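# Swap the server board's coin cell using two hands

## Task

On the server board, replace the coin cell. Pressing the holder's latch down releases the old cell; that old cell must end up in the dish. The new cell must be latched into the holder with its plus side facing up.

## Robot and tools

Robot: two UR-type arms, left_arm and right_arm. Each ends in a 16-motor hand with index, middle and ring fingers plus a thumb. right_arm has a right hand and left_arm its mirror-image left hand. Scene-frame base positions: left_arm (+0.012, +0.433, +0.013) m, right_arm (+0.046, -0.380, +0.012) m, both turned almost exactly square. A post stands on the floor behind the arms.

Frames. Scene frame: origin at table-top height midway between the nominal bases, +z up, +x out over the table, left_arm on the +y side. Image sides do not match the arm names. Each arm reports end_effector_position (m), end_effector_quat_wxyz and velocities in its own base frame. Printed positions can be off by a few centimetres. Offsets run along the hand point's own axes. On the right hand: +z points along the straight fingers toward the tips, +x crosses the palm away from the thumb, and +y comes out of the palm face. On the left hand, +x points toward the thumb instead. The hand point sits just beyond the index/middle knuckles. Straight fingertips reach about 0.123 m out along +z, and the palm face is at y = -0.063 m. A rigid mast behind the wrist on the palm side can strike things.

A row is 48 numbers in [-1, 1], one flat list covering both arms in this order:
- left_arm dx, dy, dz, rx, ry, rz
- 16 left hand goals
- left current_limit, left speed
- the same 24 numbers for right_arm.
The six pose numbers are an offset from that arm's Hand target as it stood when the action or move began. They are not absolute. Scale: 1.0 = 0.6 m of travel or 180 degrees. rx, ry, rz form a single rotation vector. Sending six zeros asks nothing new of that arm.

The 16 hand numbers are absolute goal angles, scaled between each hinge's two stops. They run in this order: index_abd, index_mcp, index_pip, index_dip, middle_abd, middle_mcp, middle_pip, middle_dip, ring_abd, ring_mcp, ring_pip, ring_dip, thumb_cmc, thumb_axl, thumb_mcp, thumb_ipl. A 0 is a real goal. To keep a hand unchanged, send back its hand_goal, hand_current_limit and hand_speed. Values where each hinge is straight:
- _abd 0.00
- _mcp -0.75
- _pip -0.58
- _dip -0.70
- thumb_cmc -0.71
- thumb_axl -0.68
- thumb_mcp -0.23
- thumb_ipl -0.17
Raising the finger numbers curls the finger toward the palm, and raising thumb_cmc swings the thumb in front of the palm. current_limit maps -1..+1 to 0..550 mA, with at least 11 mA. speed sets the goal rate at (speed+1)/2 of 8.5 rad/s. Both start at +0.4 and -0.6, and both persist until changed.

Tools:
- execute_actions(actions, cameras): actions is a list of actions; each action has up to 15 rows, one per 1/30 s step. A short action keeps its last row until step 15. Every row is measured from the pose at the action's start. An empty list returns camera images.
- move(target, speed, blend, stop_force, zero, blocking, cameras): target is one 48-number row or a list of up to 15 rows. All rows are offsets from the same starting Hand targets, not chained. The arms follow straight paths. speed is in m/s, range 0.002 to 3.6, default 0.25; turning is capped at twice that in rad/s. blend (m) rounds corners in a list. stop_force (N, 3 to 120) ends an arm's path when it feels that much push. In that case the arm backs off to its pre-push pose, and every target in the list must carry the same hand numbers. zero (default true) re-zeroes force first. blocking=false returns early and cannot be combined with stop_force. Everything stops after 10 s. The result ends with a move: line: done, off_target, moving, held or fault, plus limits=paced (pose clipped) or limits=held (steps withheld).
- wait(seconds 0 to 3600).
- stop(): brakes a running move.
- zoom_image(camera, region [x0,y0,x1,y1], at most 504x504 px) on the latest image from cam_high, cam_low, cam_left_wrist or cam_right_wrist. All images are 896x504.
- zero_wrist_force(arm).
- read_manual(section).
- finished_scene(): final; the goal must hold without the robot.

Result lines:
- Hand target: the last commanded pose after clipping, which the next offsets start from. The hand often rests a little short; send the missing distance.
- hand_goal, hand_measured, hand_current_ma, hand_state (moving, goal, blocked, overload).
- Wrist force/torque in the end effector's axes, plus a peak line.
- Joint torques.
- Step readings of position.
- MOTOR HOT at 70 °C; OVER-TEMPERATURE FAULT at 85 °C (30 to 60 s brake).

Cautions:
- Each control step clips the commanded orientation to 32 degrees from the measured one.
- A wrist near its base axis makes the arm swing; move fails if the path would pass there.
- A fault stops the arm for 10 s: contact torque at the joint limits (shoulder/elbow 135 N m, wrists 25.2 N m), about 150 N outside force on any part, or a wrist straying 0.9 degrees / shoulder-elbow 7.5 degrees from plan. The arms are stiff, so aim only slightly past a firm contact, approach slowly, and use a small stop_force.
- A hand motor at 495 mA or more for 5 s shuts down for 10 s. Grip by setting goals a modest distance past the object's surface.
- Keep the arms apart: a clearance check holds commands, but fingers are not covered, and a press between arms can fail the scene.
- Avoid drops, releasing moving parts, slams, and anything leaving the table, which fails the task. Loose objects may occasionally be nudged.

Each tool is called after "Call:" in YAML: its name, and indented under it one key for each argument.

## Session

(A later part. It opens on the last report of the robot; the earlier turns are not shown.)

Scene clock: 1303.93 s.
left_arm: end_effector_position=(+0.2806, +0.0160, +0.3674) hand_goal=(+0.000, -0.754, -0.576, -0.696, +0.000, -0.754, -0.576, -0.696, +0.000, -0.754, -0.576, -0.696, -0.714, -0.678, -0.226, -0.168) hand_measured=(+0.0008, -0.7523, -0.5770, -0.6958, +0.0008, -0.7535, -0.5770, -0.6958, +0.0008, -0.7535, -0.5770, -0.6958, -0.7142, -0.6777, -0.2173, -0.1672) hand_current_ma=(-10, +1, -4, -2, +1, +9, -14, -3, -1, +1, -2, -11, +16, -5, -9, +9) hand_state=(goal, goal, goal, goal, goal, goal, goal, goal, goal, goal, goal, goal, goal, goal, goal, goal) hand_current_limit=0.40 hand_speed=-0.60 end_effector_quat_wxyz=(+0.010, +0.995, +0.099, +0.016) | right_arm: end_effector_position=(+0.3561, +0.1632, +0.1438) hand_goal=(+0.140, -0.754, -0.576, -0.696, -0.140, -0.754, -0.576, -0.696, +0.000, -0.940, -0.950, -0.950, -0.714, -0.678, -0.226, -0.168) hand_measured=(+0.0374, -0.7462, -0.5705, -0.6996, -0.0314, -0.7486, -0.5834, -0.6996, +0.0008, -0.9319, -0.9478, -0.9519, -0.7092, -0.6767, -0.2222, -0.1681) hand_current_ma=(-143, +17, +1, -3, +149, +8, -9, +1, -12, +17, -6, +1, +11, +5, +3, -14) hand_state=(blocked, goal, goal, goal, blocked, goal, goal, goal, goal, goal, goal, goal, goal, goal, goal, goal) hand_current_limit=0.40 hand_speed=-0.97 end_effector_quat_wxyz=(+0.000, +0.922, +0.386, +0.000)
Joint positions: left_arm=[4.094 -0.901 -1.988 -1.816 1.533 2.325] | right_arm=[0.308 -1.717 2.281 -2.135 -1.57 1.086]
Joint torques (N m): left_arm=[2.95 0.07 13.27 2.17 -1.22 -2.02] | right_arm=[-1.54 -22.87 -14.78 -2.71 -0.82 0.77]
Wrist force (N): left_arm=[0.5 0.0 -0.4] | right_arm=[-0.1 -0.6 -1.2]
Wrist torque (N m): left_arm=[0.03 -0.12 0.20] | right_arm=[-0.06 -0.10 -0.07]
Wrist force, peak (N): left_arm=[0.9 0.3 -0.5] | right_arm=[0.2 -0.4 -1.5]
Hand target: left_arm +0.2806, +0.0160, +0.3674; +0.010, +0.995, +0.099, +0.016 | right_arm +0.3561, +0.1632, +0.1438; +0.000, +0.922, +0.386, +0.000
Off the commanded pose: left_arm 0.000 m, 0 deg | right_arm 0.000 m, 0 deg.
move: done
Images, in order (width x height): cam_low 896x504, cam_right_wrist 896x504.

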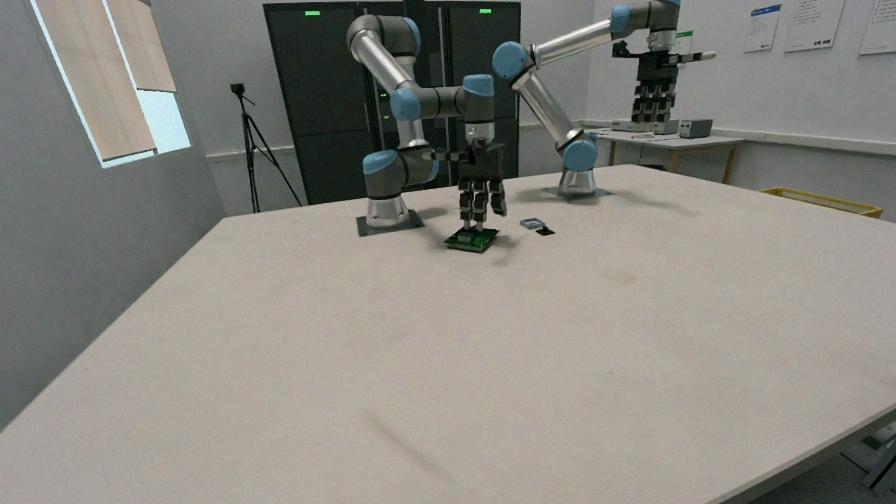

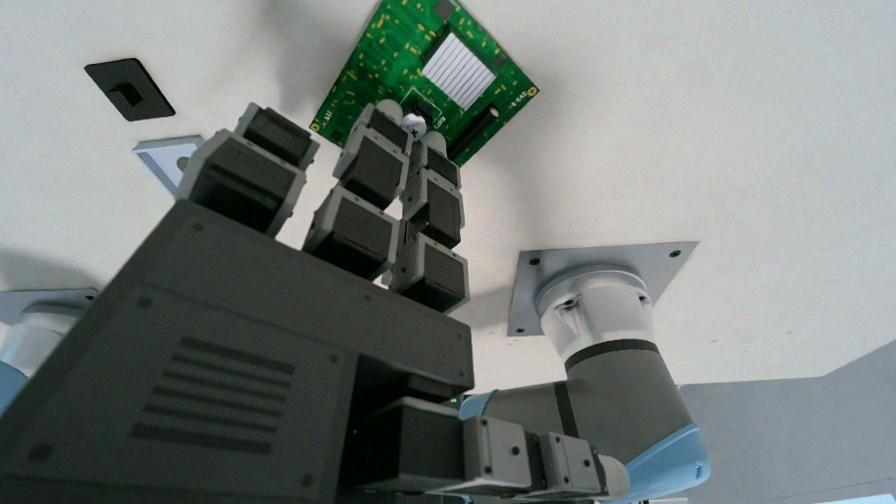

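Call:
move:
  target: [0,0,0,0,0,0, 0.000,-0.754,-0.576,-0.696,0.000,-0.754,-0.576,-0.696,0.000,-0.754,-0.576,-0.696,-0.714,-0.678,-0.226,-0.168,0.4,-0.6, 0,0,0,0,0,0, -0.02,-0.754,-0.576,-0.696,0.02,-0.754,-0.576,-0.696,0.000,-0.94,-0.95,-0.95,-0.714,-0.678,-0.226,-0.168,0.4,-0.98]
  speed: 0.01

Call:
wait:
  seconds: 2.5
  cameras: ["cam_right_wrist","cam_low"]

Call:
zoom_image:
  camera: "cam_right_wrist"
  region: [395, 90, 445, 140]

Call:
zoom_image:
  camera: "cam_low"
  region: [460, 210, 490, 240]

Scene clock: 1311.37 s.
left_arm: end_effector_position=(+0.2806, +0.0160, +0.3674) hand_goal=(+0.000, -0.754, -0.576, -0.696, +0.000, -0.754, -0.576, -0.696, +0.000, -0.754, -0.576, -0.696, -0.714, -0.678, -0.226, -0.168) hand_measured=(+0.0008, -0.7535, -0.5770, -0.6958, +0.0008, -0.7535, -0.5770, -0.6958, -0.0007, -0.7535, -0.5770, -0.6958, -0.7142, -0.6767, -0.2183, -0.1681) hand_current_ma=(-9, -1, +8, -3, -4, -9, -2, +16, -13, +21, -9, +2, +10, -1, -3, +18) hand_state=(goal, goal, goal, goal, goal, goal, goal, goal, goal, goal, goal, goal, goal, goal, goal, goal) hand_current_limit=0.40 hand_speed=-0.60 end_effector_quat_wxyz=(+0.010, +0.995, +0.099, +0.016) | right_arm: end_effector_position=(+0.3561, +0.1632, +0.1438) hand_goal=(-0.020, -0.754, -0.576, -0.696, +0.020, -0.754, -0.576, -0.696, +0.000, -0.940, -0.950, -0.950, -0.714, -0.678, -0.226, -0.168) hand_measured=(+0.0360, -0.7462, -0.5693, -0.6996, -0.0314, -0.7486, -0.5847, -0.7009, +0.0023, -0.9319, -0.9491, -0.9519, -0.7104, -0.6777, -0.2222, -0.1672) hand_current_ma=(-115, +14, +9, -5, +92, +15, -10, +0, -3, +7, -11, +8, +18, +15, +10, -10) hand_state=(moving, goal, goal, goal, moving, goal, goal, goal, goal, goal, goal, goal, goal, goal, goal, goal) hand_current_limit=0.40 hand_speed=-0.98 end_effector_quat_wxyz=(+0.000, +0.922, +0.386, +0.000)
Joint positions: left_arm=[4.094 -0.901 -1.988 -1.816 1.533 2.325] | right_arm=[0.308 -1.717 2.281 -2.135 -1.57 1.086]
Joint torques (N m): left_arm=[2.53 -0.05 13.68 2.19 -1.14 -1.99] | right_arm=[-9.72 -10.32 -24.21 -0.69 3.09 -2.81]
Wrist force (N): left_arm=[0.6 -0.1 -0.2] | right_arm=[0.3 -0.6 -0.7]
Wrist torque (N m): left_arm=[0.00 -0.13 0.21] | right_arm=[-0.10 -0.13 -0.04]
Wrist force, peak (N): left_arm=[0.4 0.3 -0.9] | right_arm=[0.2 -0.6 -1.7]
Hand target: left_arm +0.2806, +0.0160, +0.3674; +0.010, +0.995, +0.099, +0.016 | right_arm +0.3561, +0.1632, +0.1438; +0.000, +0.922, +0.386, +0.000
Off the commanded pose: left_arm 0.000 m, 0 deg | right_arm 0.000 m, 0 deg.
move: done

Scene clock: 1313.87 s.
left_arm: end_effector_position=(+0.2806, +0.0160, +0.3674) hand_goal=(+0.000, -0.754, -0.576, -0.696, +0.000, -0.754, -0.576, -0.696, +0.000, -0.754, -0.576, -0.696, -0.714, -0.678, -0.226, -0.168) hand_measured=(-0.0007, -0.7535, -0.5770, -0.6958, +0.0008, -0.7535, -0.5770, -0.6958, -0.0007, -0.7535, -0.5770, -0.6958, -0.7142, -0.6767, -0.2173, -0.1681) hand_current_ma=(-13, +9, +19, -5, +4, -7, -25, -7, -20, +2, -6, -13, -9, +6, +5, +4) hand_state=(goal, goal, goal, goal, goal, goal, goal, goal, goal, goal, goal, goal, goal, goal, goal, goal) hand_current_limit=0.40 hand_speed=-0.60 end_effector_quat_wxyz=(+0.010, +0.995, +0.099, +0.016) | right_arm: end_effector_position=(+0.3561, +0.1632, +0.1438) hand_goal=(-0.020, -0.754, -0.576, -0.696, +0.020, -0.754, -0.576, -0.696, +0.000, -0.940, -0.950, -0.950, -0.714, -0.678, -0.226, -0.168) hand_measured=(-0.0080, -0.7462, -0.5705, -0.6996, +0.0110, -0.7498, -0.5744, -0.6996, +0.0023, -0.9307, -0.9491, -0.9531, -0.7104, -0.6777, -0.2212, -0.1681) hand_current_ma=(+20, +13, +9, -1, -18, +6, +16, -9, -11, +16, -14, +4, +9, +11, +12, -1) hand_state=(goal, goal, goal, goal, goal, goal, goal, goal, goal, goal, goal, goal, goal, goal, goal, goal) hand_current_limit=0.40 hand_speed=-0.98 end_effector_quat_wxyz=(+0.000, +0.922, +0.386, +0.000)
Joint positions: left_arm=[4.094 -0.901 -1.988 -1.816 1.533 2.325] | right_arm=[0.308 -1.717 2.281 -2.135 -1.57 1.086]
Joint torques (N m): left_arm=[2.68 -0.28 13.3 2.16 -1.18 -2.04] | right_arm=[-7.82 -9.94 -25.24 -0.78 2.84 -2.95]
Wrist force (N): left_arm=[0.8 -0.1 -0.5] | right_arm=[0.4 -0.3 0.9]
Wrist torque (N m): left_arm=[0.03 -0.15 0.23] | right_arm=[-0.21 -0.15 -0.02]
Wrist force, peak (N): left_arm=[0.8 -0.1 -0.6] | right_arm=[0.4 -0.6 1.0]
Hand target: left_arm +0.2806, +0.0160, +0.3674; +0.010, +0.995, +0.099, +0.016 | right_arm +0.3561, +0.1632, +0.1438; +0.000, +0.922, +0.386, +0.000
Off the commanded pose: left_arm 0.000 m, 0 deg | right_arm 0.000 m, 0 deg.
wait: 2.50 s; at rest by 0.17 s
Images, in order (width x height): cam_low 896x504, cam_right_wrist 896x504.

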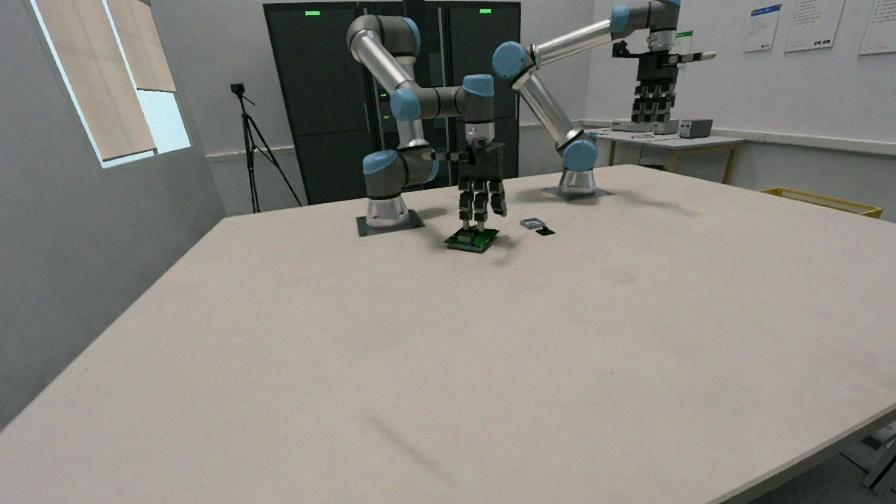

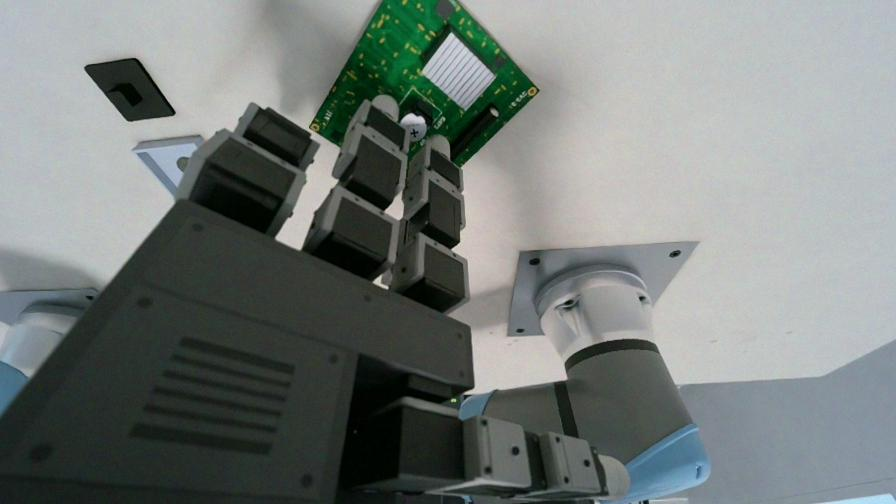

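Scaled by 10.080 from the camera's image (finer frame: 1280x720).

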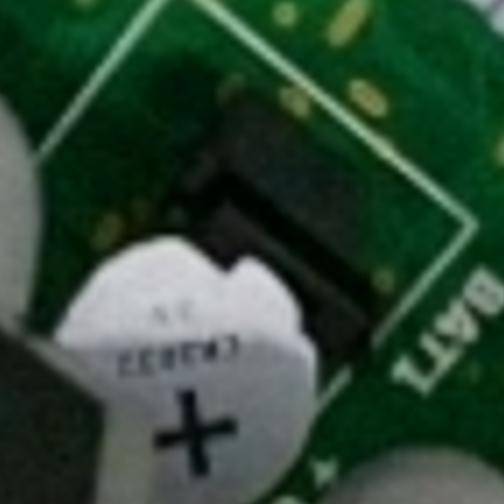

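Scaled by 16.800 from the camera's image (finer frame: 1280x720).

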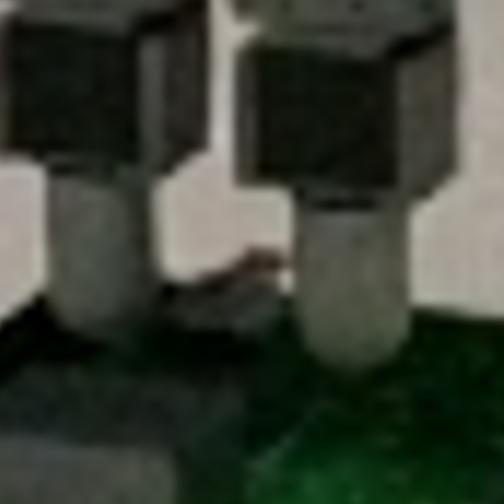

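Call:
move:
  target:
    - [0,0,0,0,0,0, 0.000,-0.754,-0.576,-0.696,0.000,-0.754,-0.576,-0.696,0.000,-0.754,-0.576,-0.696,-0.714,-0.678,-0.226,-0.168,0.4,-0.6, 0,0,-0.05,0,0,0, -0.02,-0.754,-0.576,-0.696,0.02,-0.754,-0.576,-0.696,0.000,-0.94,-0.95,-0.95,-0.714,-0.678,-0.226,-0.168,0.4,-0.7]
    - [0,0,0,0,0,0, 0.000,-0.754,-0.576,-0.696,0.000,-0.754,-0.576,-0.696,0.000,-0.754,-0.576,-0.696,-0.714,-0.678,-0.226,-0.168,0.4,-0.6, 0.0398,-0.0067,-0.05,0,0,0, 0.0,-0.754,-0.576,-0.696,0.0,-0.94,-0.95,-0.95,0.000,-0.94,-0.95,-0.95,-0.714,-0.678,-0.226,-0.168,0.4,-0.7]
    - [0,0,0,0,0,0, 0.000,-0.754,-0.576,-0.696,0.000,-0.754,-0.576,-0.696,0.000,-0.754,-0.576,-0.696,-0.714,-0.678,-0.226,-0.168,0.4,-0.6, 0.0398,-0.0067,-0.027,0,0,0, 0.0,-0.754,-0.576,-0.696,0.0,-0.94,-0.95,-0.95,0.000,-0.94,-0.95,-0.95,-0.714,-0.678,-0.226,-0.168,0.4,-0.7]
  speed: 0.04
  cameras: ["cam_right_wrist","cam_low"]

Call:
zoom_image:
  camera: "cam_right_wrist"
  region: [400, 90, 470, 160]

Call:
zoom_image:
  camera: "cam_low"
  region: [460, 210, 490, 240]

Scene clock: 1332.53 s.
left_arm: end_effector_position=(+0.2806, +0.0160, +0.3674) hand_goal=(+0.000, -0.754, -0.576, -0.696, +0.000, -0.754, -0.576, -0.696, +0.000, -0.754, -0.576, -0.696, -0.714, -0.678, -0.226, -0.168) hand_measured=(-0.0007, -0.7535, -0.5770, -0.6958, -0.0007, -0.7535, -0.5770, -0.6958, -0.0007, -0.7535, -0.5770, -0.6958, -0.7142, -0.6777, -0.2183, -0.1681) hand_current_ma=(-19, +5, -4, -3, +3, +25, -28, +7, -17, -4, -22, -2, +1, -12, -4, +16) hand_state=(goal, goal, goal, goal, goal, goal, goal, goal, goal, goal, goal, goal, goal, goal, goal, goal) hand_current_limit=0.40 hand_speed=-0.60 end_effector_quat_wxyz=(+0.010, +0.995, +0.099, +0.016) | right_arm: end_effector_position=(+0.3700, +0.1830, +0.1599) hand_goal=(+0.000, -0.754, -0.576, -0.696, +0.000, -0.940, -0.950, -0.950, +0.000, -0.940, -0.950, -0.950, -0.714, -0.678, -0.226, -0.168) hand_measured=(-0.0095, -0.7450, -0.5693, -0.6996, +0.0081, -0.9223, -0.9388, -0.9442, +0.0008, -0.9319, -0.9491, -0.9519, -0.7092, -0.6767, -0.2212, -0.1672) hand_current_ma=(-12, +23, +14, -4, +6, +30, +30, +15, -11, +4, +5, -5, +5, +2, +12, -6) hand_state=(goal, goal, goal, goal, goal, goal, goal, goal, goal, goal, goal, goal, goal, goal, goal, goal) hand_current_limit=0.40 hand_speed=-0.70 end_effector_quat_wxyz=(+0.000, +0.922, +0.386, +0.000)
Joint positions: left_arm=[4.094 -0.901 -1.988 -1.816 1.533 2.325] | right_arm=[0.345 -1.679 2.201 -2.093 -1.57 1.123]
Joint torques (N m): left_arm=[1.97 -0.2 12.46 2.18 -1.12 -1.91] | right_arm=[-5.5 -25.7 -28.15 -0.66 1.61 -2.13]
Wrist force (N): left_arm=[0.5 0.2 -0.4] | right_arm=[0.4 -0.4 0.6]
Wrist torque (N m): left_arm=[0.06 -0.12 0.20] | right_arm=[-0.22 -0.16 0.11]
Wrist force, peak (N): left_arm=[0.8 0.2 -0.6] | right_arm=[0.5 -0.5 1.5]
Hand target: left_arm +0.2806, +0.0160, +0.3674; +0.010, +0.995, +0.099, +0.016 | right_arm +0.3700, +0.1830, +0.1600; +0.000, +0.922, +0.386, +0.000
Off the commanded pose: left_arm 0.000 m, 0 deg | right_arm 0.000 m, 0 deg.
move: done
Images, in order (width x height): cam_low 896x504, cam_right_wrist 896x504.

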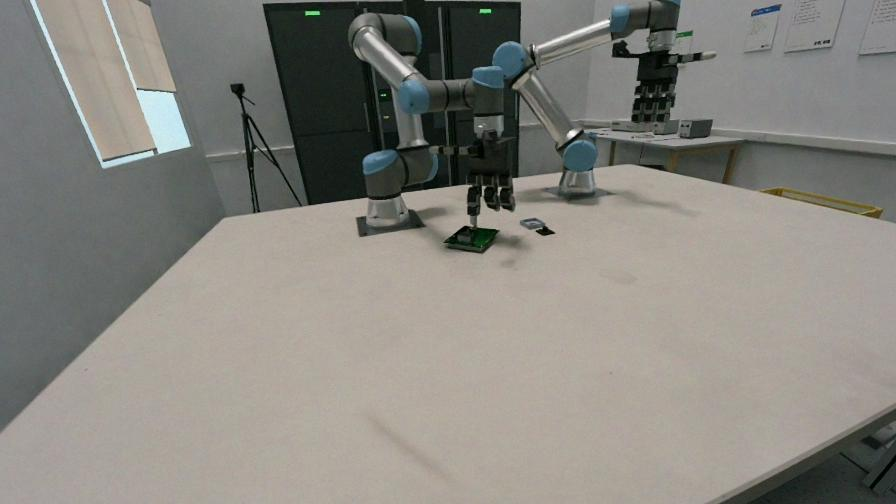

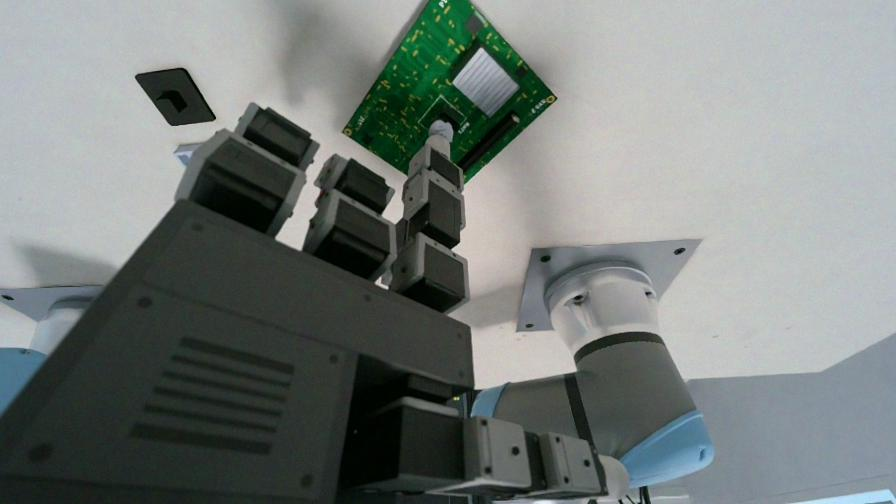

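Scaled by 7.200 from the camera's image (finer frame: 1280x720).

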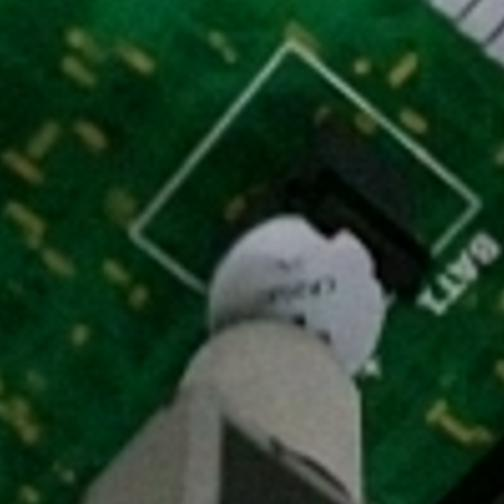

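Scaled by 16.800 from the camera's image (finer frame: 1280x720).

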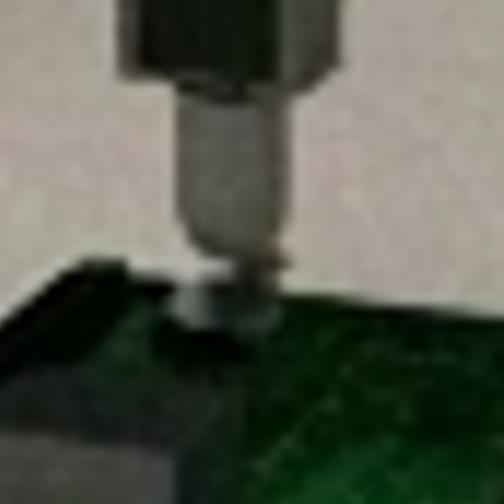

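Call:
move:
  target: [0,0,0,0,0,0, 0.000,-0.754,-0.576,-0.696,0.000,-0.754,-0.576,-0.696,0.000,-0.754,-0.576,-0.696,-0.714,-0.678,-0.226,-0.168,0.4,-0.6, 0,-0.0012,0.025,0,0,0, 0.0,-0.754,-0.576,-0.696,0.0,-0.94,-0.95,-0.95,0.000,-0.94,-0.95,-0.95,-0.714,-0.678,-0.226,-0.168,0.4,-0.7]
  speed: 0.008
  stop_force: 10
  cameras: ["cam_right_wrist","cam_low"]

Call:
zoom_image:
  camera: "cam_right_wrist"
  region: [400, 90, 470, 160]

Call:
zoom_image:
  camera: "cam_low"
  region: [460, 210, 490, 240]

Scene clock: 1343.57 s.
left_arm: end_effector_position=(+0.2806, +0.0160, +0.3674) hand_goal=(+0.000, -0.754, -0.576, -0.696, +0.000, -0.754, -0.576, -0.696, +0.000, -0.754, -0.576, -0.696, -0.714, -0.678, -0.226, -0.168) hand_measured=(+0.0008, -0.7535, -0.5770, -0.6958, +0.0008, -0.7535, -0.5757, -0.6958, +0.0008, -0.7523, -0.5770, -0.6958, -0.7142, -0.6777, -0.2173, -0.1681) hand_current_ma=(+6, +6, +21, -8, -15, +0, -12, +10, +4, +2, +18, +4, +13, -13, +9, +14) hand_state=(goal, goal, goal, goal, goal, goal, goal, goal, goal, goal, goal, goal, goal, goal, goal, goal) hand_current_limit=0.40 hand_speed=-0.60 end_effector_quat_wxyz=(+0.010, +0.995, +0.099, +0.016) | right_arm: end_effector_position=(+0.3698, +0.1832, +0.1554) hand_goal=(+0.000, -0.754, -0.576, -0.696, +0.000, -0.940, -0.950, -0.950, +0.000, -0.940, -0.950, -0.950, -0.714, -0.678, -0.226, -0.168) hand_measured=(-0.0095, -0.7450, -0.5731, -0.6996, +0.0081, -0.9223, -0.9375, -0.9442, +0.0008, -0.9319, -0.9491, -0.9531, -0.7092, -0.6777, -0.2212, -0.1672) hand_current_ma=(-26, +26, +4, -8, +14, +60, +32, +18, -7, +17, +5, -8, +30, +6, +10, +10) hand_state=(goal, goal, goal, goal, goal, goal, goal, goal, goal, goal, goal, goal, goal, goal, goal, goal) hand_current_limit=0.40 hand_speed=-0.70 end_effector_quat_wxyz=(+0.000, +0.922, +0.386, +0.000)
Joint positions: left_arm=[4.094 -0.901 -1.988 -1.816 1.533 2.325] | right_arm=[0.346 -1.673 2.209 -2.107 -1.57 1.124]
Joint torques (N m): left_arm=[2.15 -0.07 13.2 2.16 -1.1 -2.12] | right_arm=[2.45 -22.14 -23.22 -0.75 -0.81 0.02]
Wrist force (N): left_arm=[0.6 0.3 -0.3] | right_arm=[-0.2 0.2 -10.5]
Wrist torque (N m): left_arm=[0.07 -0.13 0.20] | right_arm=[0.69 -0.34 -0.07]
Wrist force, peak (N): left_arm=[0.6 0.3 -0.8] | right_arm=[-0.7 0.3 -14.5]
Hand target: left_arm +0.2806, +0.0160, +0.3674; +0.010, +0.995, +0.099, +0.016 | right_arm +0.3699, +0.1832, +0.1554; +0.000, +0.922, +0.386, +0.000 (not the last commanded pose)
Off the commanded pose: left_arm 0.000 m, 0 deg | right_arm 0.010 m, 0 deg.
move: contact (right_arm)
Images, in order (width x height): cam_low 896x504, cam_right_wrist 896x504.

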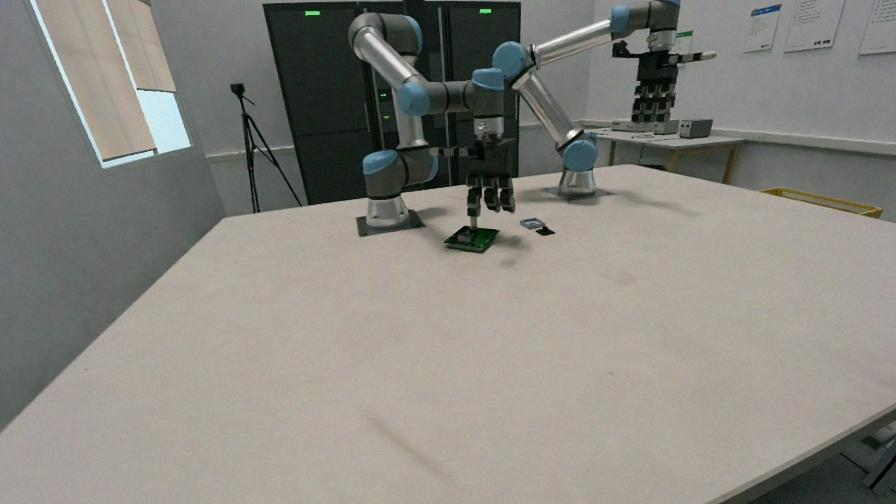

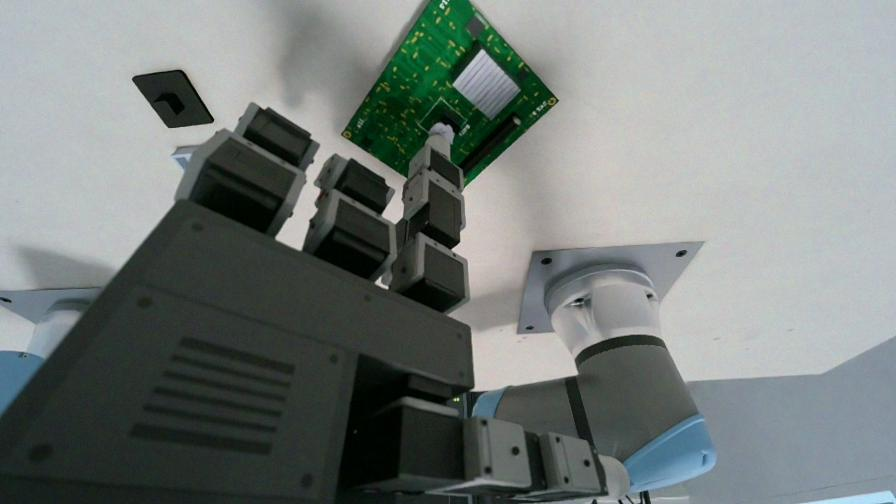

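Scaled by 7.200 from the camera's image (finer frame: 1280x720).

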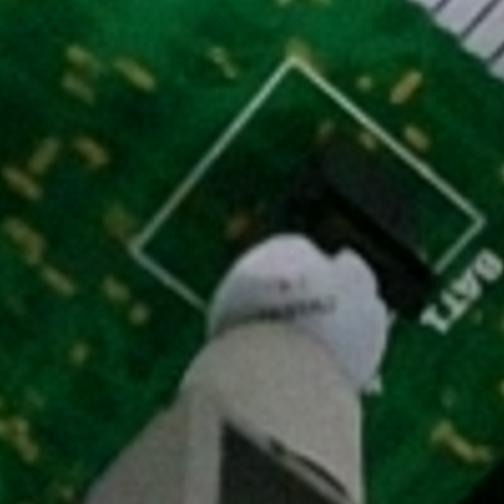

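Scaled by 16.800 from the camera's image (finer frame: 1280x720).

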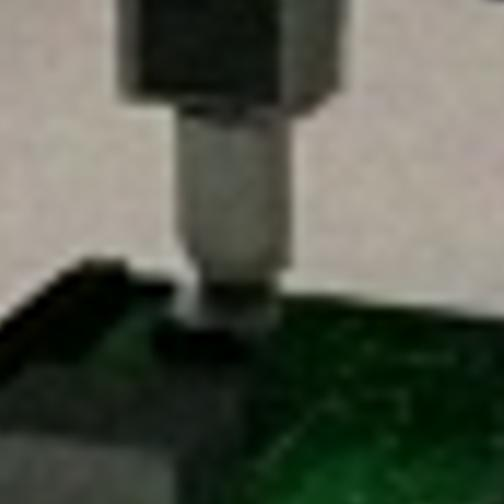

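Call:
move:
  target: [0,0,0,0,0,0, 0.000,-0.754,-0.576,-0.696,0.000,-0.754,-0.576,-0.696,0.000,-0.754,-0.576,-0.696,-0.714,-0.678,-0.226,-0.168,0.4,-0.6, 0,0,0.012,0,0,0, 0.0,-0.754,-0.576,-0.696,0.0,-0.94,-0.95,-0.95,0.000,-0.94,-0.95,-0.95,-0.714,-0.678,-0.226,-0.168,0.4,-0.7]
  speed: 0.006
  stop_force: 12
  cameras: ["cam_right_wrist","cam_low"]

Call:
zoom_image:
  camera: "cam_right_wrist"
  region: [400, 90, 470, 160]

Call:
zoom_image:
  camera: "cam_low"
  region: [460, 210, 490, 240]

Scene clock: 1351.60 s.
left_arm: end_effector_position=(+0.2806, +0.0160, +0.3674) hand_goal=(+0.000, -0.754, -0.576, -0.696, +0.000, -0.754, -0.576, -0.696, +0.000, -0.754, -0.576, -0.696, -0.714, -0.678, -0.226, -0.168) hand_measured=(+0.0008, -0.7523, -0.5770, -0.6958, -0.0007, -0.7535, -0.5770, -0.6958, -0.0007, -0.7535, -0.5770, -0.6958, -0.7142, -0.6777, -0.2173, -0.1681) hand_current_ma=(+1, +3, +5, -11, -7, +6, -17, +10, -11, +10, -14, +4, -1, -9, -1, +26) hand_state=(goal, goal, goal, goal, goal, goal, goal, goal, goal, goal, goal, goal, goal, goal, goal, goal) hand_current_limit=0.40 hand_speed=-0.60 end_effector_quat_wxyz=(+0.010, +0.995, +0.099, +0.016) | right_arm: end_effector_position=(+0.3700, +0.1832, +0.1547) hand_goal=(+0.000, -0.754, -0.576, -0.696, +0.000, -0.940, -0.950, -0.950, +0.000, -0.940, -0.950, -0.950, -0.714, -0.678, -0.226, -0.168) hand_measured=(-0.0124, -0.7438, -0.5757, -0.7060, +0.0081, -0.9223, -0.9388, -0.9442, -0.0007, -0.9307, -0.9491, -0.9531, -0.7092, -0.6777, -0.2212, -0.1681) hand_current_ma=(-24, +27, -3, -29, +15, +42, +38, +13, -12, +3, -3, -2, +1, +8, +26, -7) hand_state=(goal, goal, goal, goal, goal, goal, goal, goal, goal, goal, goal, goal, goal, goal, goal, goal) hand_current_limit=0.40 hand_speed=-0.70 end_effector_quat_wxyz=(+0.000, +0.922, +0.386, +0.001)
Joint positions: left_arm=[4.094 -0.901 -1.988 -1.816 1.533 2.325] | right_arm=[0.346 -1.672 2.21 -2.11 -1.57 1.124]
Joint torques (N m): left_arm=[2.43 -0.58 13.04 2.07 -1.22 -1.99] | right_arm=[-7.14 -16.92 -16.48 1.11 3.33 -2.7]
Wrist force (N): left_arm=[0.6 0.3 -0.6] | right_arm=[-0.6 0.6 -23.6]
Wrist torque (N m): left_arm=[0.09 -0.13 0.20] | right_arm=[1.73 -0.56 -0.11]
Wrist force, peak (N): left_arm=[0.8 0.1 -0.8] | right_arm=[-1.4 0.7 -27.7]
Hand target: left_arm +0.2806, +0.0160, +0.3674; +0.010, +0.995, +0.099, +0.016 | right_arm +0.3700, +0.1832, +0.1547; +0.000, +0.922, +0.386, +0.001 (not the last commanded pose)
Off the commanded pose: left_arm 0.000 m, 0 deg | right_arm 0.007 m, 0 deg.
move: contact (right_arm)
Images, in order (width x height): cam_low 896x504, cam_right_wrist 896x504.

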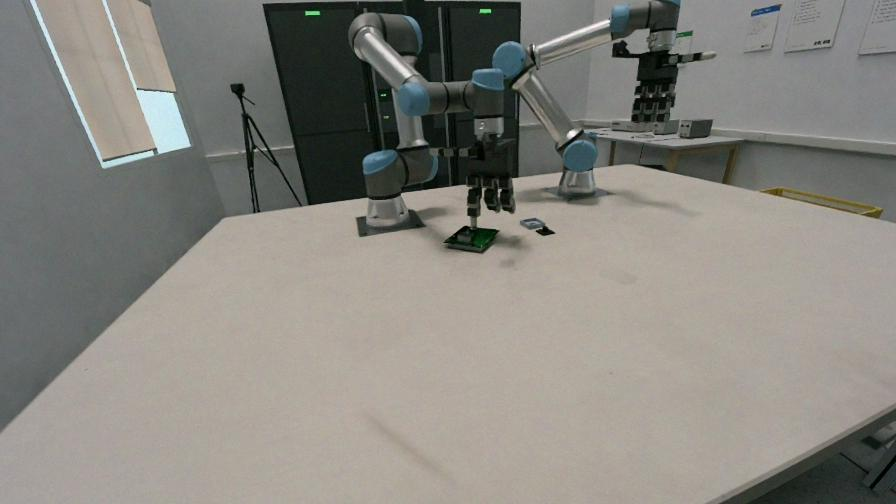

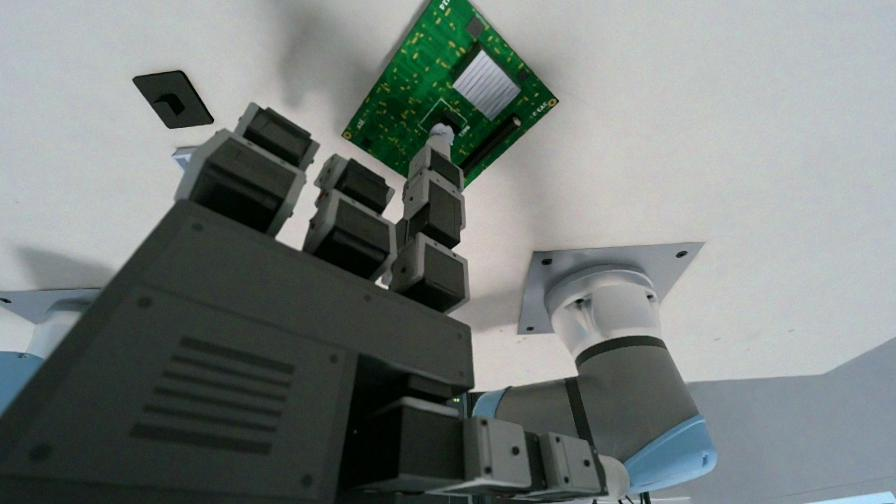

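Scaled by 7.200 from the camera's image (finer frame: 1280x720).

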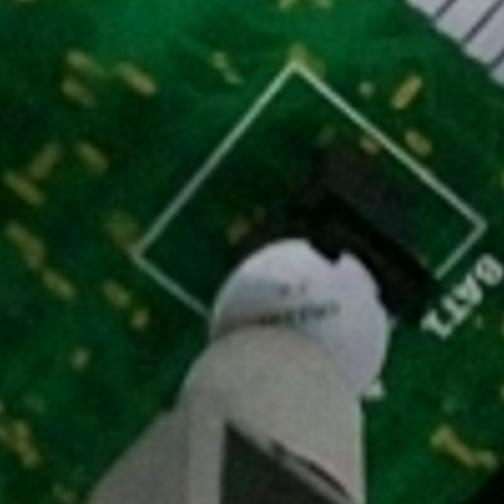

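Scaled by 16.800 from the camera's image (finer frame: 1280x720).

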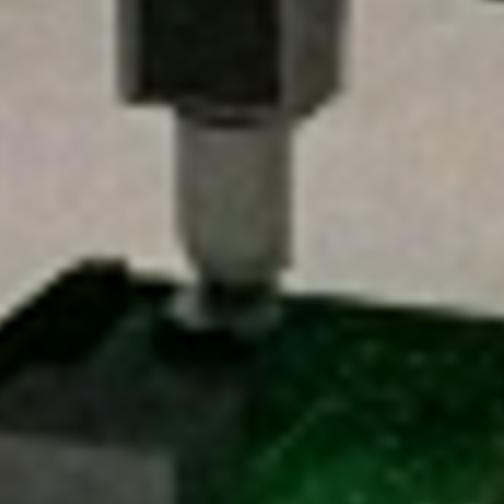

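Call:
move:
  target: [0,0,0,0,0,0,0.000,-0.754,-0.576,-0.696,0.000,-0.754,-0.576,-0.696,0.000,-0.754,-0.576,-0.696,-0.714,-0.678,-0.226,-0.168,0.4,-0.6,0,0,-0.07,0,0,0,0.0,-0.754,-0.576,-0.696,0.0,-0.94,-0.95,-0.95,0.000,-0.94,-0.95,-0.95,-0.714,-0.678,-0.226,-0.168,0.4,-0.7]
  speed: 0.05
  cameras: ["all"]

Scene clock: 1371.67 s.
left_arm: end_effector_position=(+0.2806, +0.0160, +0.3674) hand_goal=(+0.000, -0.754, -0.576, -0.696, +0.000, -0.754, -0.576, -0.696, +0.000, -0.754, -0.576, -0.696, -0.714, -0.678, -0.226, -0.168) hand_measured=(-0.0007, -0.7523, -0.5770, -0.6958, -0.0007, -0.7535, -0.5770, -0.6958, +0.0008, -0.7535, -0.5770, -0.6958, -0.7142, -0.6767, -0.2173, -0.1672) hand_current_ma=(+2, +9, +5, -3, -18, +7, +0, -17, +2, +15, +3, +3, +13, -31, +0, -8) hand_state=(goal, goal, goal, goal, goal, goal, goal, goal, goal, goal, goal, goal, goal, goal, goal, goal) hand_current_limit=0.40 hand_speed=-0.60 end_effector_quat_wxyz=(+0.010, +0.995, +0.099, +0.016) | right_arm: end_effector_position=(+0.3700, +0.1832, +0.1967) hand_goal=(+0.000, -0.754, -0.576, -0.696, +0.000, -0.940, -0.950, -0.950, +0.000, -0.940, -0.950, -0.950, -0.714, -0.678, -0.226, -0.168) hand_measured=(-0.0095, -0.7426, -0.5731, -0.7022, +0.0081, -0.9223, -0.9388, -0.9442, +0.0008, -0.9319, -0.9478, -0.9519, -0.7092, -0.6777, -0.2222, -0.1681) hand_current_ma=(-14, +24, +6, -20, +9, +37, +28, +20, +0, +28, -4, -6, +5, +13, +15, -12) hand_state=(goal, goal, goal, goal, goal, goal, goal, goal, goal, goal, goal, goal, goal, goal, goal, goal) hand_current_limit=0.40 hand_speed=-0.70 end_effector_quat_wxyz=(+0.000, +0.922, +0.386, +0.001)
Joint positions: left_arm=[4.094 -0.901 -1.988 -1.816 1.533 2.325] | right_arm=[0.346 -1.726 2.136 -1.981 -1.57 1.124]
Joint torques (N m): left_arm=[1.89 0.48 13.13 2.09 -1.12 -2.06] | right_arm=[-7.84 -9.42 -15.15 -4.03 1.11 -2.53]
Wrist force (N): left_arm=[0.5 0.3 -0.4] | right_arm=[0.6 -0.1 0.6]
Wrist torque (N m): left_arm=[0.07 -0.12 0.19] | right_arm=[-0.17 -0.18 0.00]
Wrist force, peak (N): left_arm=[0.8 0.2 -0.5] | right_arm=[-0.8 0.6 -23.9]
Hand target: left_arm +0.2806, +0.0160, +0.3674; +0.010, +0.995, +0.099, +0.016 | right_arm +0.3699, +0.1832, +0.1967; +0.000, +0.922, +0.386, +0.001
Off the commanded pose: left_arm 0.000 m, 0 deg | right_arm 0.000 m, 0 deg.
move: done

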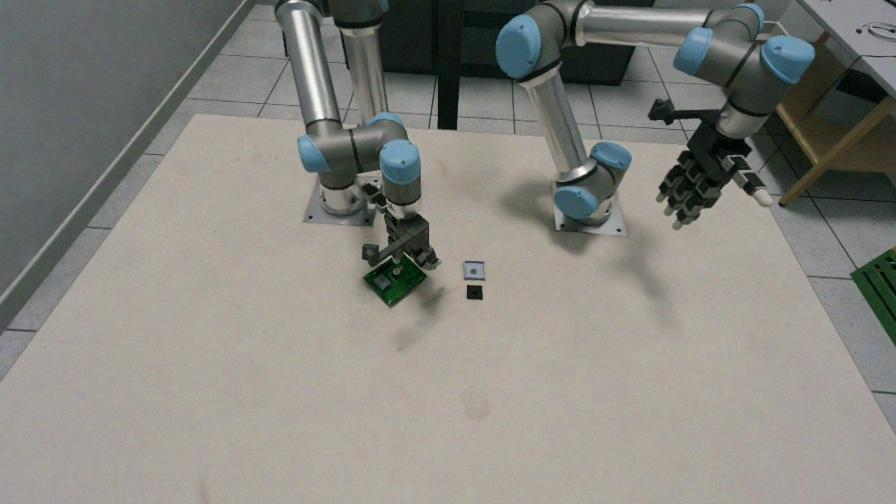

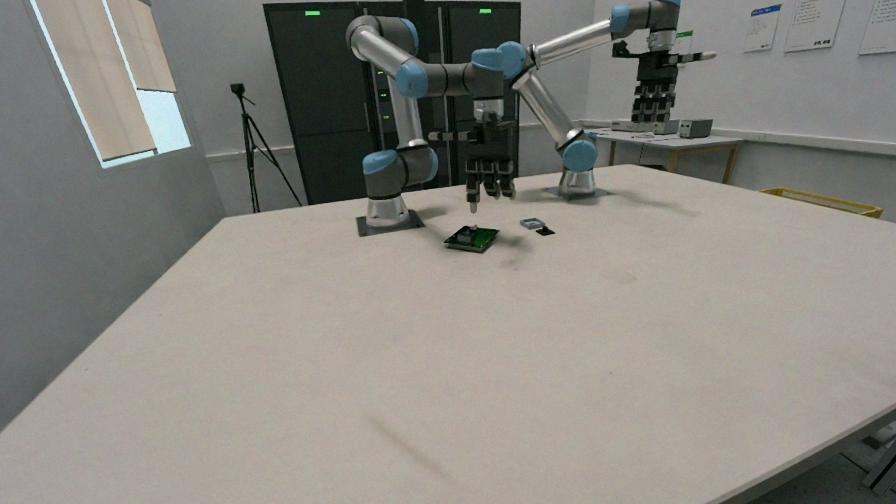

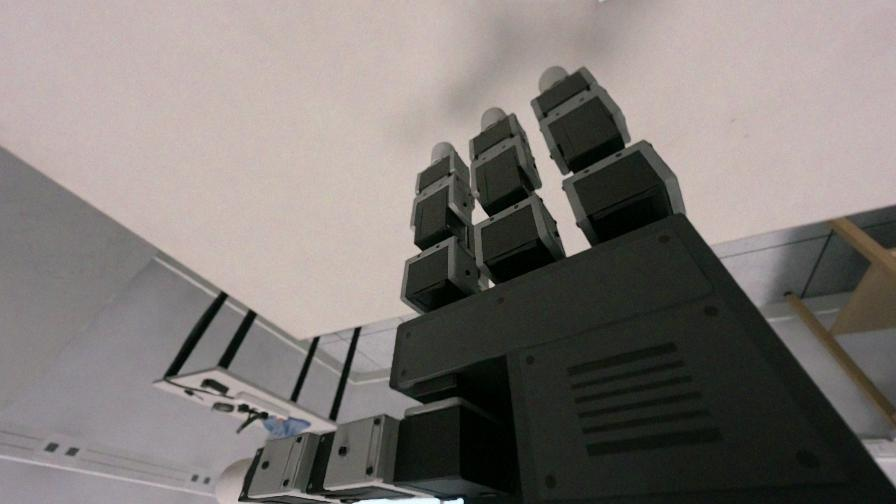

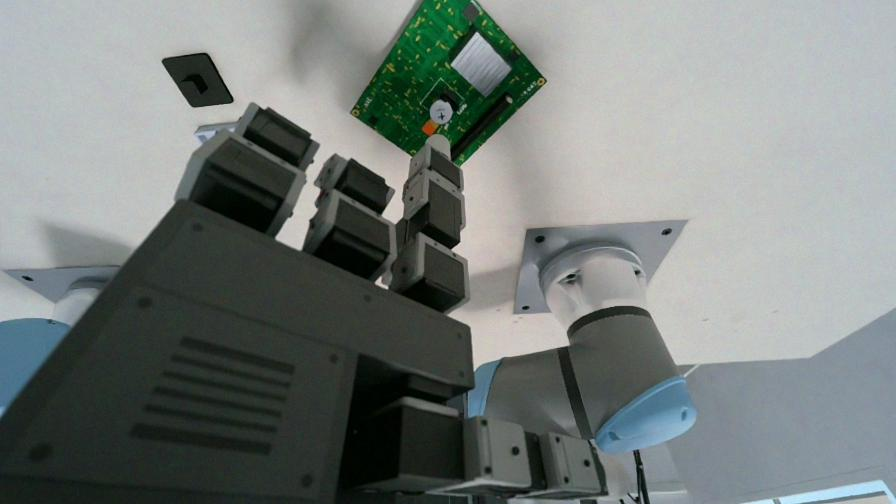

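Call:
zoom_image:
  camera: "cam_right_wrist"
  region: [400, 75, 480, 155]

Call:
zoom_image:
  camera: "cam_low"
  region: [430, 190, 520, 260]

Scaled by 6.300 from the camera's image (finer frame: 1280x720).

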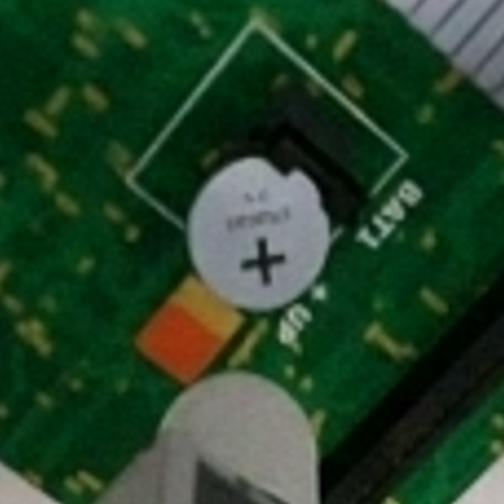

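Scaled by 5.600 from the camera's image (finer frame: 1280x720).

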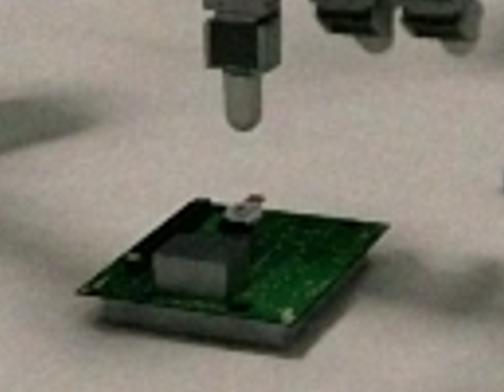

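Call:
move:
  target: [0,0,0,0,0,0,0.000,-0.754,-0.576,-0.696,0.000,-0.754,-0.576,-0.696,0.000,-0.754,-0.576,-0.696,-0.714,-0.678,-0.226,-0.168,0.4,-0.6,0,-0.03,0.05,0,0,0,0.0,-0.754,-0.576,-0.696,0.0,-0.94,-0.95,-0.95,0.000,-0.94,-0.95,-0.95,-0.714,-0.678,-0.226,-0.168,0.4,-0.7]
  speed: 0.08
  cameras: ["cam_right_wrist"]

Call:
zoom_image:
  camera: "cam_right_wrist"
  region: [400, 60, 480, 140]

Scene clock: 1408.57 s.
left_arm: end_effector_position=(+0.2806, +0.0160, +0.3674) hand_goal=(+0.000, -0.754, -0.576, -0.696, +0.000, -0.754, -0.576, -0.696, +0.000, -0.754, -0.576, -0.696, -0.714, -0.678, -0.226, -0.168) hand_measured=(-0.0007, -0.7535, -0.5770, -0.6958, -0.0007, -0.7535, -0.5770, -0.6958, +0.0008, -0.7535, -0.5770, -0.6958, -0.7142, -0.6767, -0.2173, -0.1681) hand_current_ma=(-6, +0, +15, +17, -6, +10, -18, -15, +8, +10, -5, +1, +12, -13, -1, +12) hand_state=(goal, goal, goal, goal, goal, goal, goal, goal, goal, goal, goal, goal, goal, goal, goal, goal) hand_current_limit=0.40 hand_speed=-0.60 end_effector_quat_wxyz=(+0.010, +0.995, +0.099, +0.016) | right_arm: end_effector_position=(+0.3571, +0.1959, +0.1666) hand_goal=(+0.000, -0.754, -0.576, -0.696, +0.000, -0.940, -0.950, -0.950, +0.000, -0.940, -0.950, -0.950, -0.714, -0.678, -0.226, -0.168) hand_measured=(-0.0080, -0.7426, -0.5718, -0.7022, +0.0081, -0.9223, -0.9388, -0.9442, +0.0008, -0.9307, -0.9491, -0.9519, -0.7117, -0.6767, -0.2212, -0.1672) hand_current_ma=(-14, +13, +9, -16, +13, +43, +26, +21, -3, +18, -4, -1, +5, +8, +20, -2) hand_state=(goal, goal, goal, goal, goal, goal, goal, goal, goal, goal, goal, goal, goal, goal, goal, goal) hand_current_limit=0.40 hand_speed=-0.70 end_effector_quat_wxyz=(+0.000, +0.922, +0.386, +0.000)
Joint positions: left_arm=[4.094 -0.901 -1.988 -1.816 1.533 2.325] | right_arm=[0.388 -1.694 2.194 -2.072 -1.57 1.166]
Joint torques (N m): left_arm=[1.95 -0.02 13.21 2.2 -1.16 -1.99] | right_arm=[-7.51 -24.24 -22.66 -2.16 -0.43 -2.93]
Wrist force (N): left_arm=[0.4 -0.1 -0.7] | right_arm=[0.6 -0.2 0.7]
Wrist torque (N m): left_arm=[0.05 -0.11 0.20] | right_arm=[-0.20 -0.18 0.17]
Wrist force, peak (N): left_arm=[0.4 0.0 -0.9] | right_arm=[0.7 -0.7 1.4]
Hand target: left_arm +0.2806, +0.0160, +0.3674; +0.010, +0.995, +0.099, +0.016 | right_arm +0.3571, +0.1958, +0.1667; +0.000, +0.922, +0.386, +0.001
Off the commanded pose: left_arm 0.000 m, 0 deg | right_arm 0.000 m, 0 deg.
move: done

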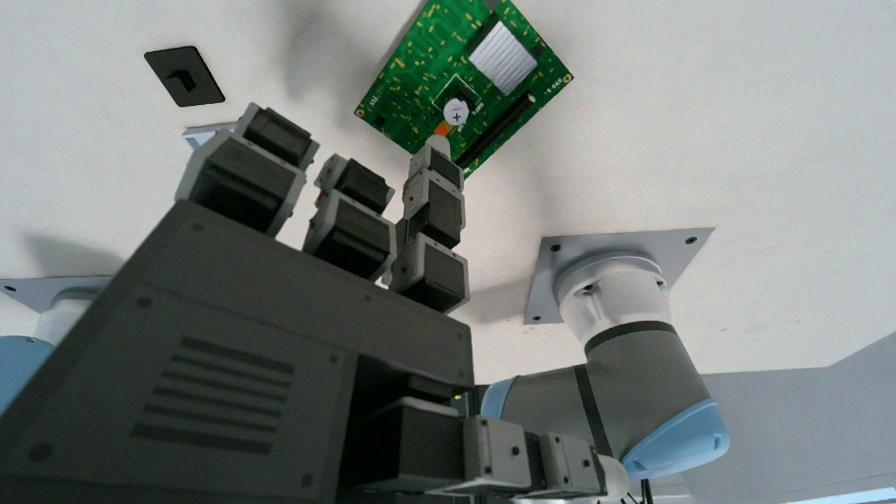

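Scaled by 6.300 from the camera's image (finer frame: 1280x720).

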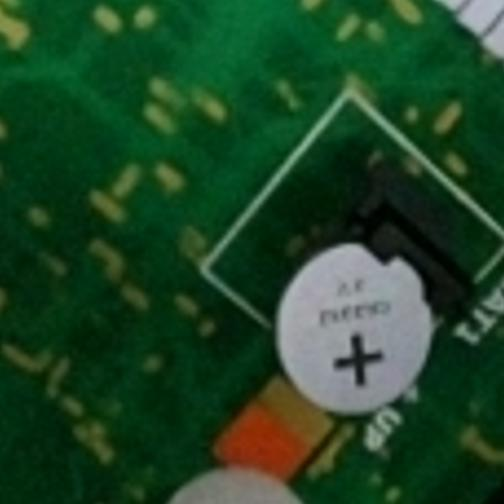

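Call:
move:
  target:
    - [0,0,0,0,0,0,0.000,-0.754,-0.576,-0.696,0.000,-0.754,-0.576,-0.696,0.000,-0.754,-0.576,-0.696,-0.714,-0.678,-0.226,-0.168,0.4,-0.6,0,0.0262,0,0,0,0,0.0,-0.754,-0.576,-0.696,0.0,-0.94,-0.95,-0.95,0.000,-0.94,-0.95,-0.95,-0.714,-0.678,-0.226,-0.168,0.4,-0.7]
    - [0,0,0,0,0,0,0.000,-0.754,-0.576,-0.696,0.000,-0.754,-0.576,-0.696,0.000,-0.754,-0.576,-0.696,-0.714,-0.678,-0.226,-0.168,0.4,-0.6,0,0.0262,0.0117,0,0,0,0.0,-0.754,-0.576,-0.696,0.0,-0.94,-0.95,-0.95,0.000,-0.94,-0.95,-0.95,-0.714,-0.678,-0.226,-0.168,0.4,-0.7]
  speed: 0.05
  cameras: ["cam_right_wrist"]

Call:
zoom_image:
  camera: "cam_right_wrist"
  region: [390, 90, 480, 180]

Call:
zero_wrist_force:
  arm: "right_arm"

Scene clock: 1435.43 s.
left_arm: end_effector_position=(+0.2806, +0.0160, +0.3674) hand_goal=(+0.000, -0.754, -0.576, -0.696, +0.000, -0.754, -0.576, -0.696, +0.000, -0.754, -0.576, -0.696, -0.714, -0.678, -0.226, -0.168) hand_measured=(-0.0007, -0.7523, -0.5770, -0.6958, -0.0007, -0.7535, -0.5770, -0.6958, +0.0008, -0.7535, -0.5770, -0.6958, -0.7142, -0.6767, -0.2183, -0.1681) hand_current_ma=(-9, +7, +13, -2, -7, +5, -12, -13, +3, +12, -7, -14, -3, -13, +11, +14) hand_state=(goal, goal, goal, goal, goal, goal, goal, goal, goal, goal, goal, goal, goal, goal, goal, goal) hand_current_limit=0.40 hand_speed=-0.60 end_effector_quat_wxyz=(+0.010, +0.995, +0.099, +0.016) | right_arm: end_effector_position=(+0.3683, +0.1848, +0.1596) hand_goal=(+0.000, -0.754, -0.576, -0.696, +0.000, -0.940, -0.950, -0.950, +0.000, -0.940, -0.950, -0.950, -0.714, -0.678, -0.226, -0.168) hand_measured=(-0.0095, -0.7438, -0.5718, -0.7022, +0.0081, -0.9223, -0.9388, -0.9442, +0.0008, -0.9307, -0.9491, -0.9519, -0.7092, -0.6767, -0.2212, -0.1672) hand_current_ma=(-16, +25, +9, -21, +7, +28, +34, +19, +5, +18, +0, +3, +1, -4, +18, -5) hand_state=(goal, goal, goal, goal, goal, goal, goal, goal, goal, goal, goal, goal, goal, goal, goal, goal) hand_current_limit=0.40 hand_speed=-0.70 end_effector_quat_wxyz=(+0.000, +0.922, +0.386, +0.000)
Joint positions: left_arm=[4.094 -0.901 -1.988 -1.816 1.533 2.325] | right_arm=[0.351 -1.68 2.202 -2.094 -1.57 1.129]
Joint torques (N m): left_arm=[1.92 -0.29 13.03 2.19 -1.21 -2.12] | right_arm=[11.08 -25.15 -25.23 -1.67 1.84 2.39]
Wrist force (N): left_arm=[0.3 0.1 -0.5] | right_arm=[0.4 0.0 1.0]
Wrist torque (N m): left_arm=[0.06 -0.09 0.18] | right_arm=[-0.20 -0.16 -0.03]
Wrist force, peak (N): left_arm=[0.7 0.5 -0.6] | right_arm=[0.5 -0.1 1.6]
Hand target: left_arm +0.2806, +0.0160, +0.3674; +0.010, +0.995, +0.099, +0.016 | right_arm +0.3683, +0.1848, +0.1597; +0.000, +0.922, +0.386, +0.001
Off the commanded pose: left_arm 0.000 m, 0 deg | right_arm 0.000 m, 0 deg.
move: done

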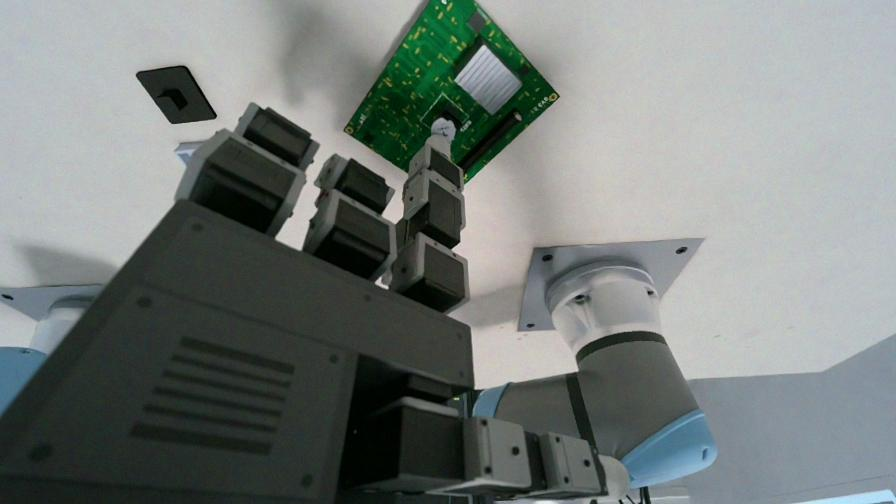

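Scaled by 5.600 from the camera's image (finer frame: 1280x720).

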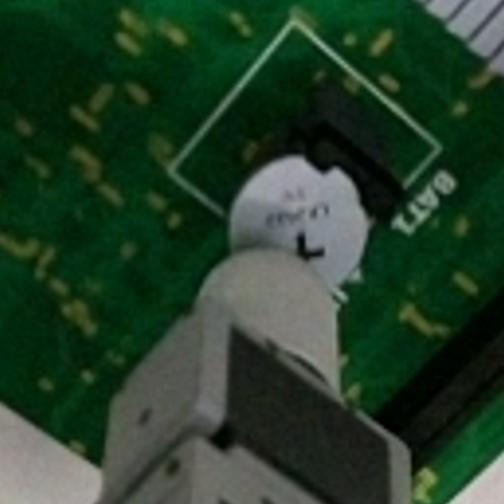

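Wrist force sensor zeroed.


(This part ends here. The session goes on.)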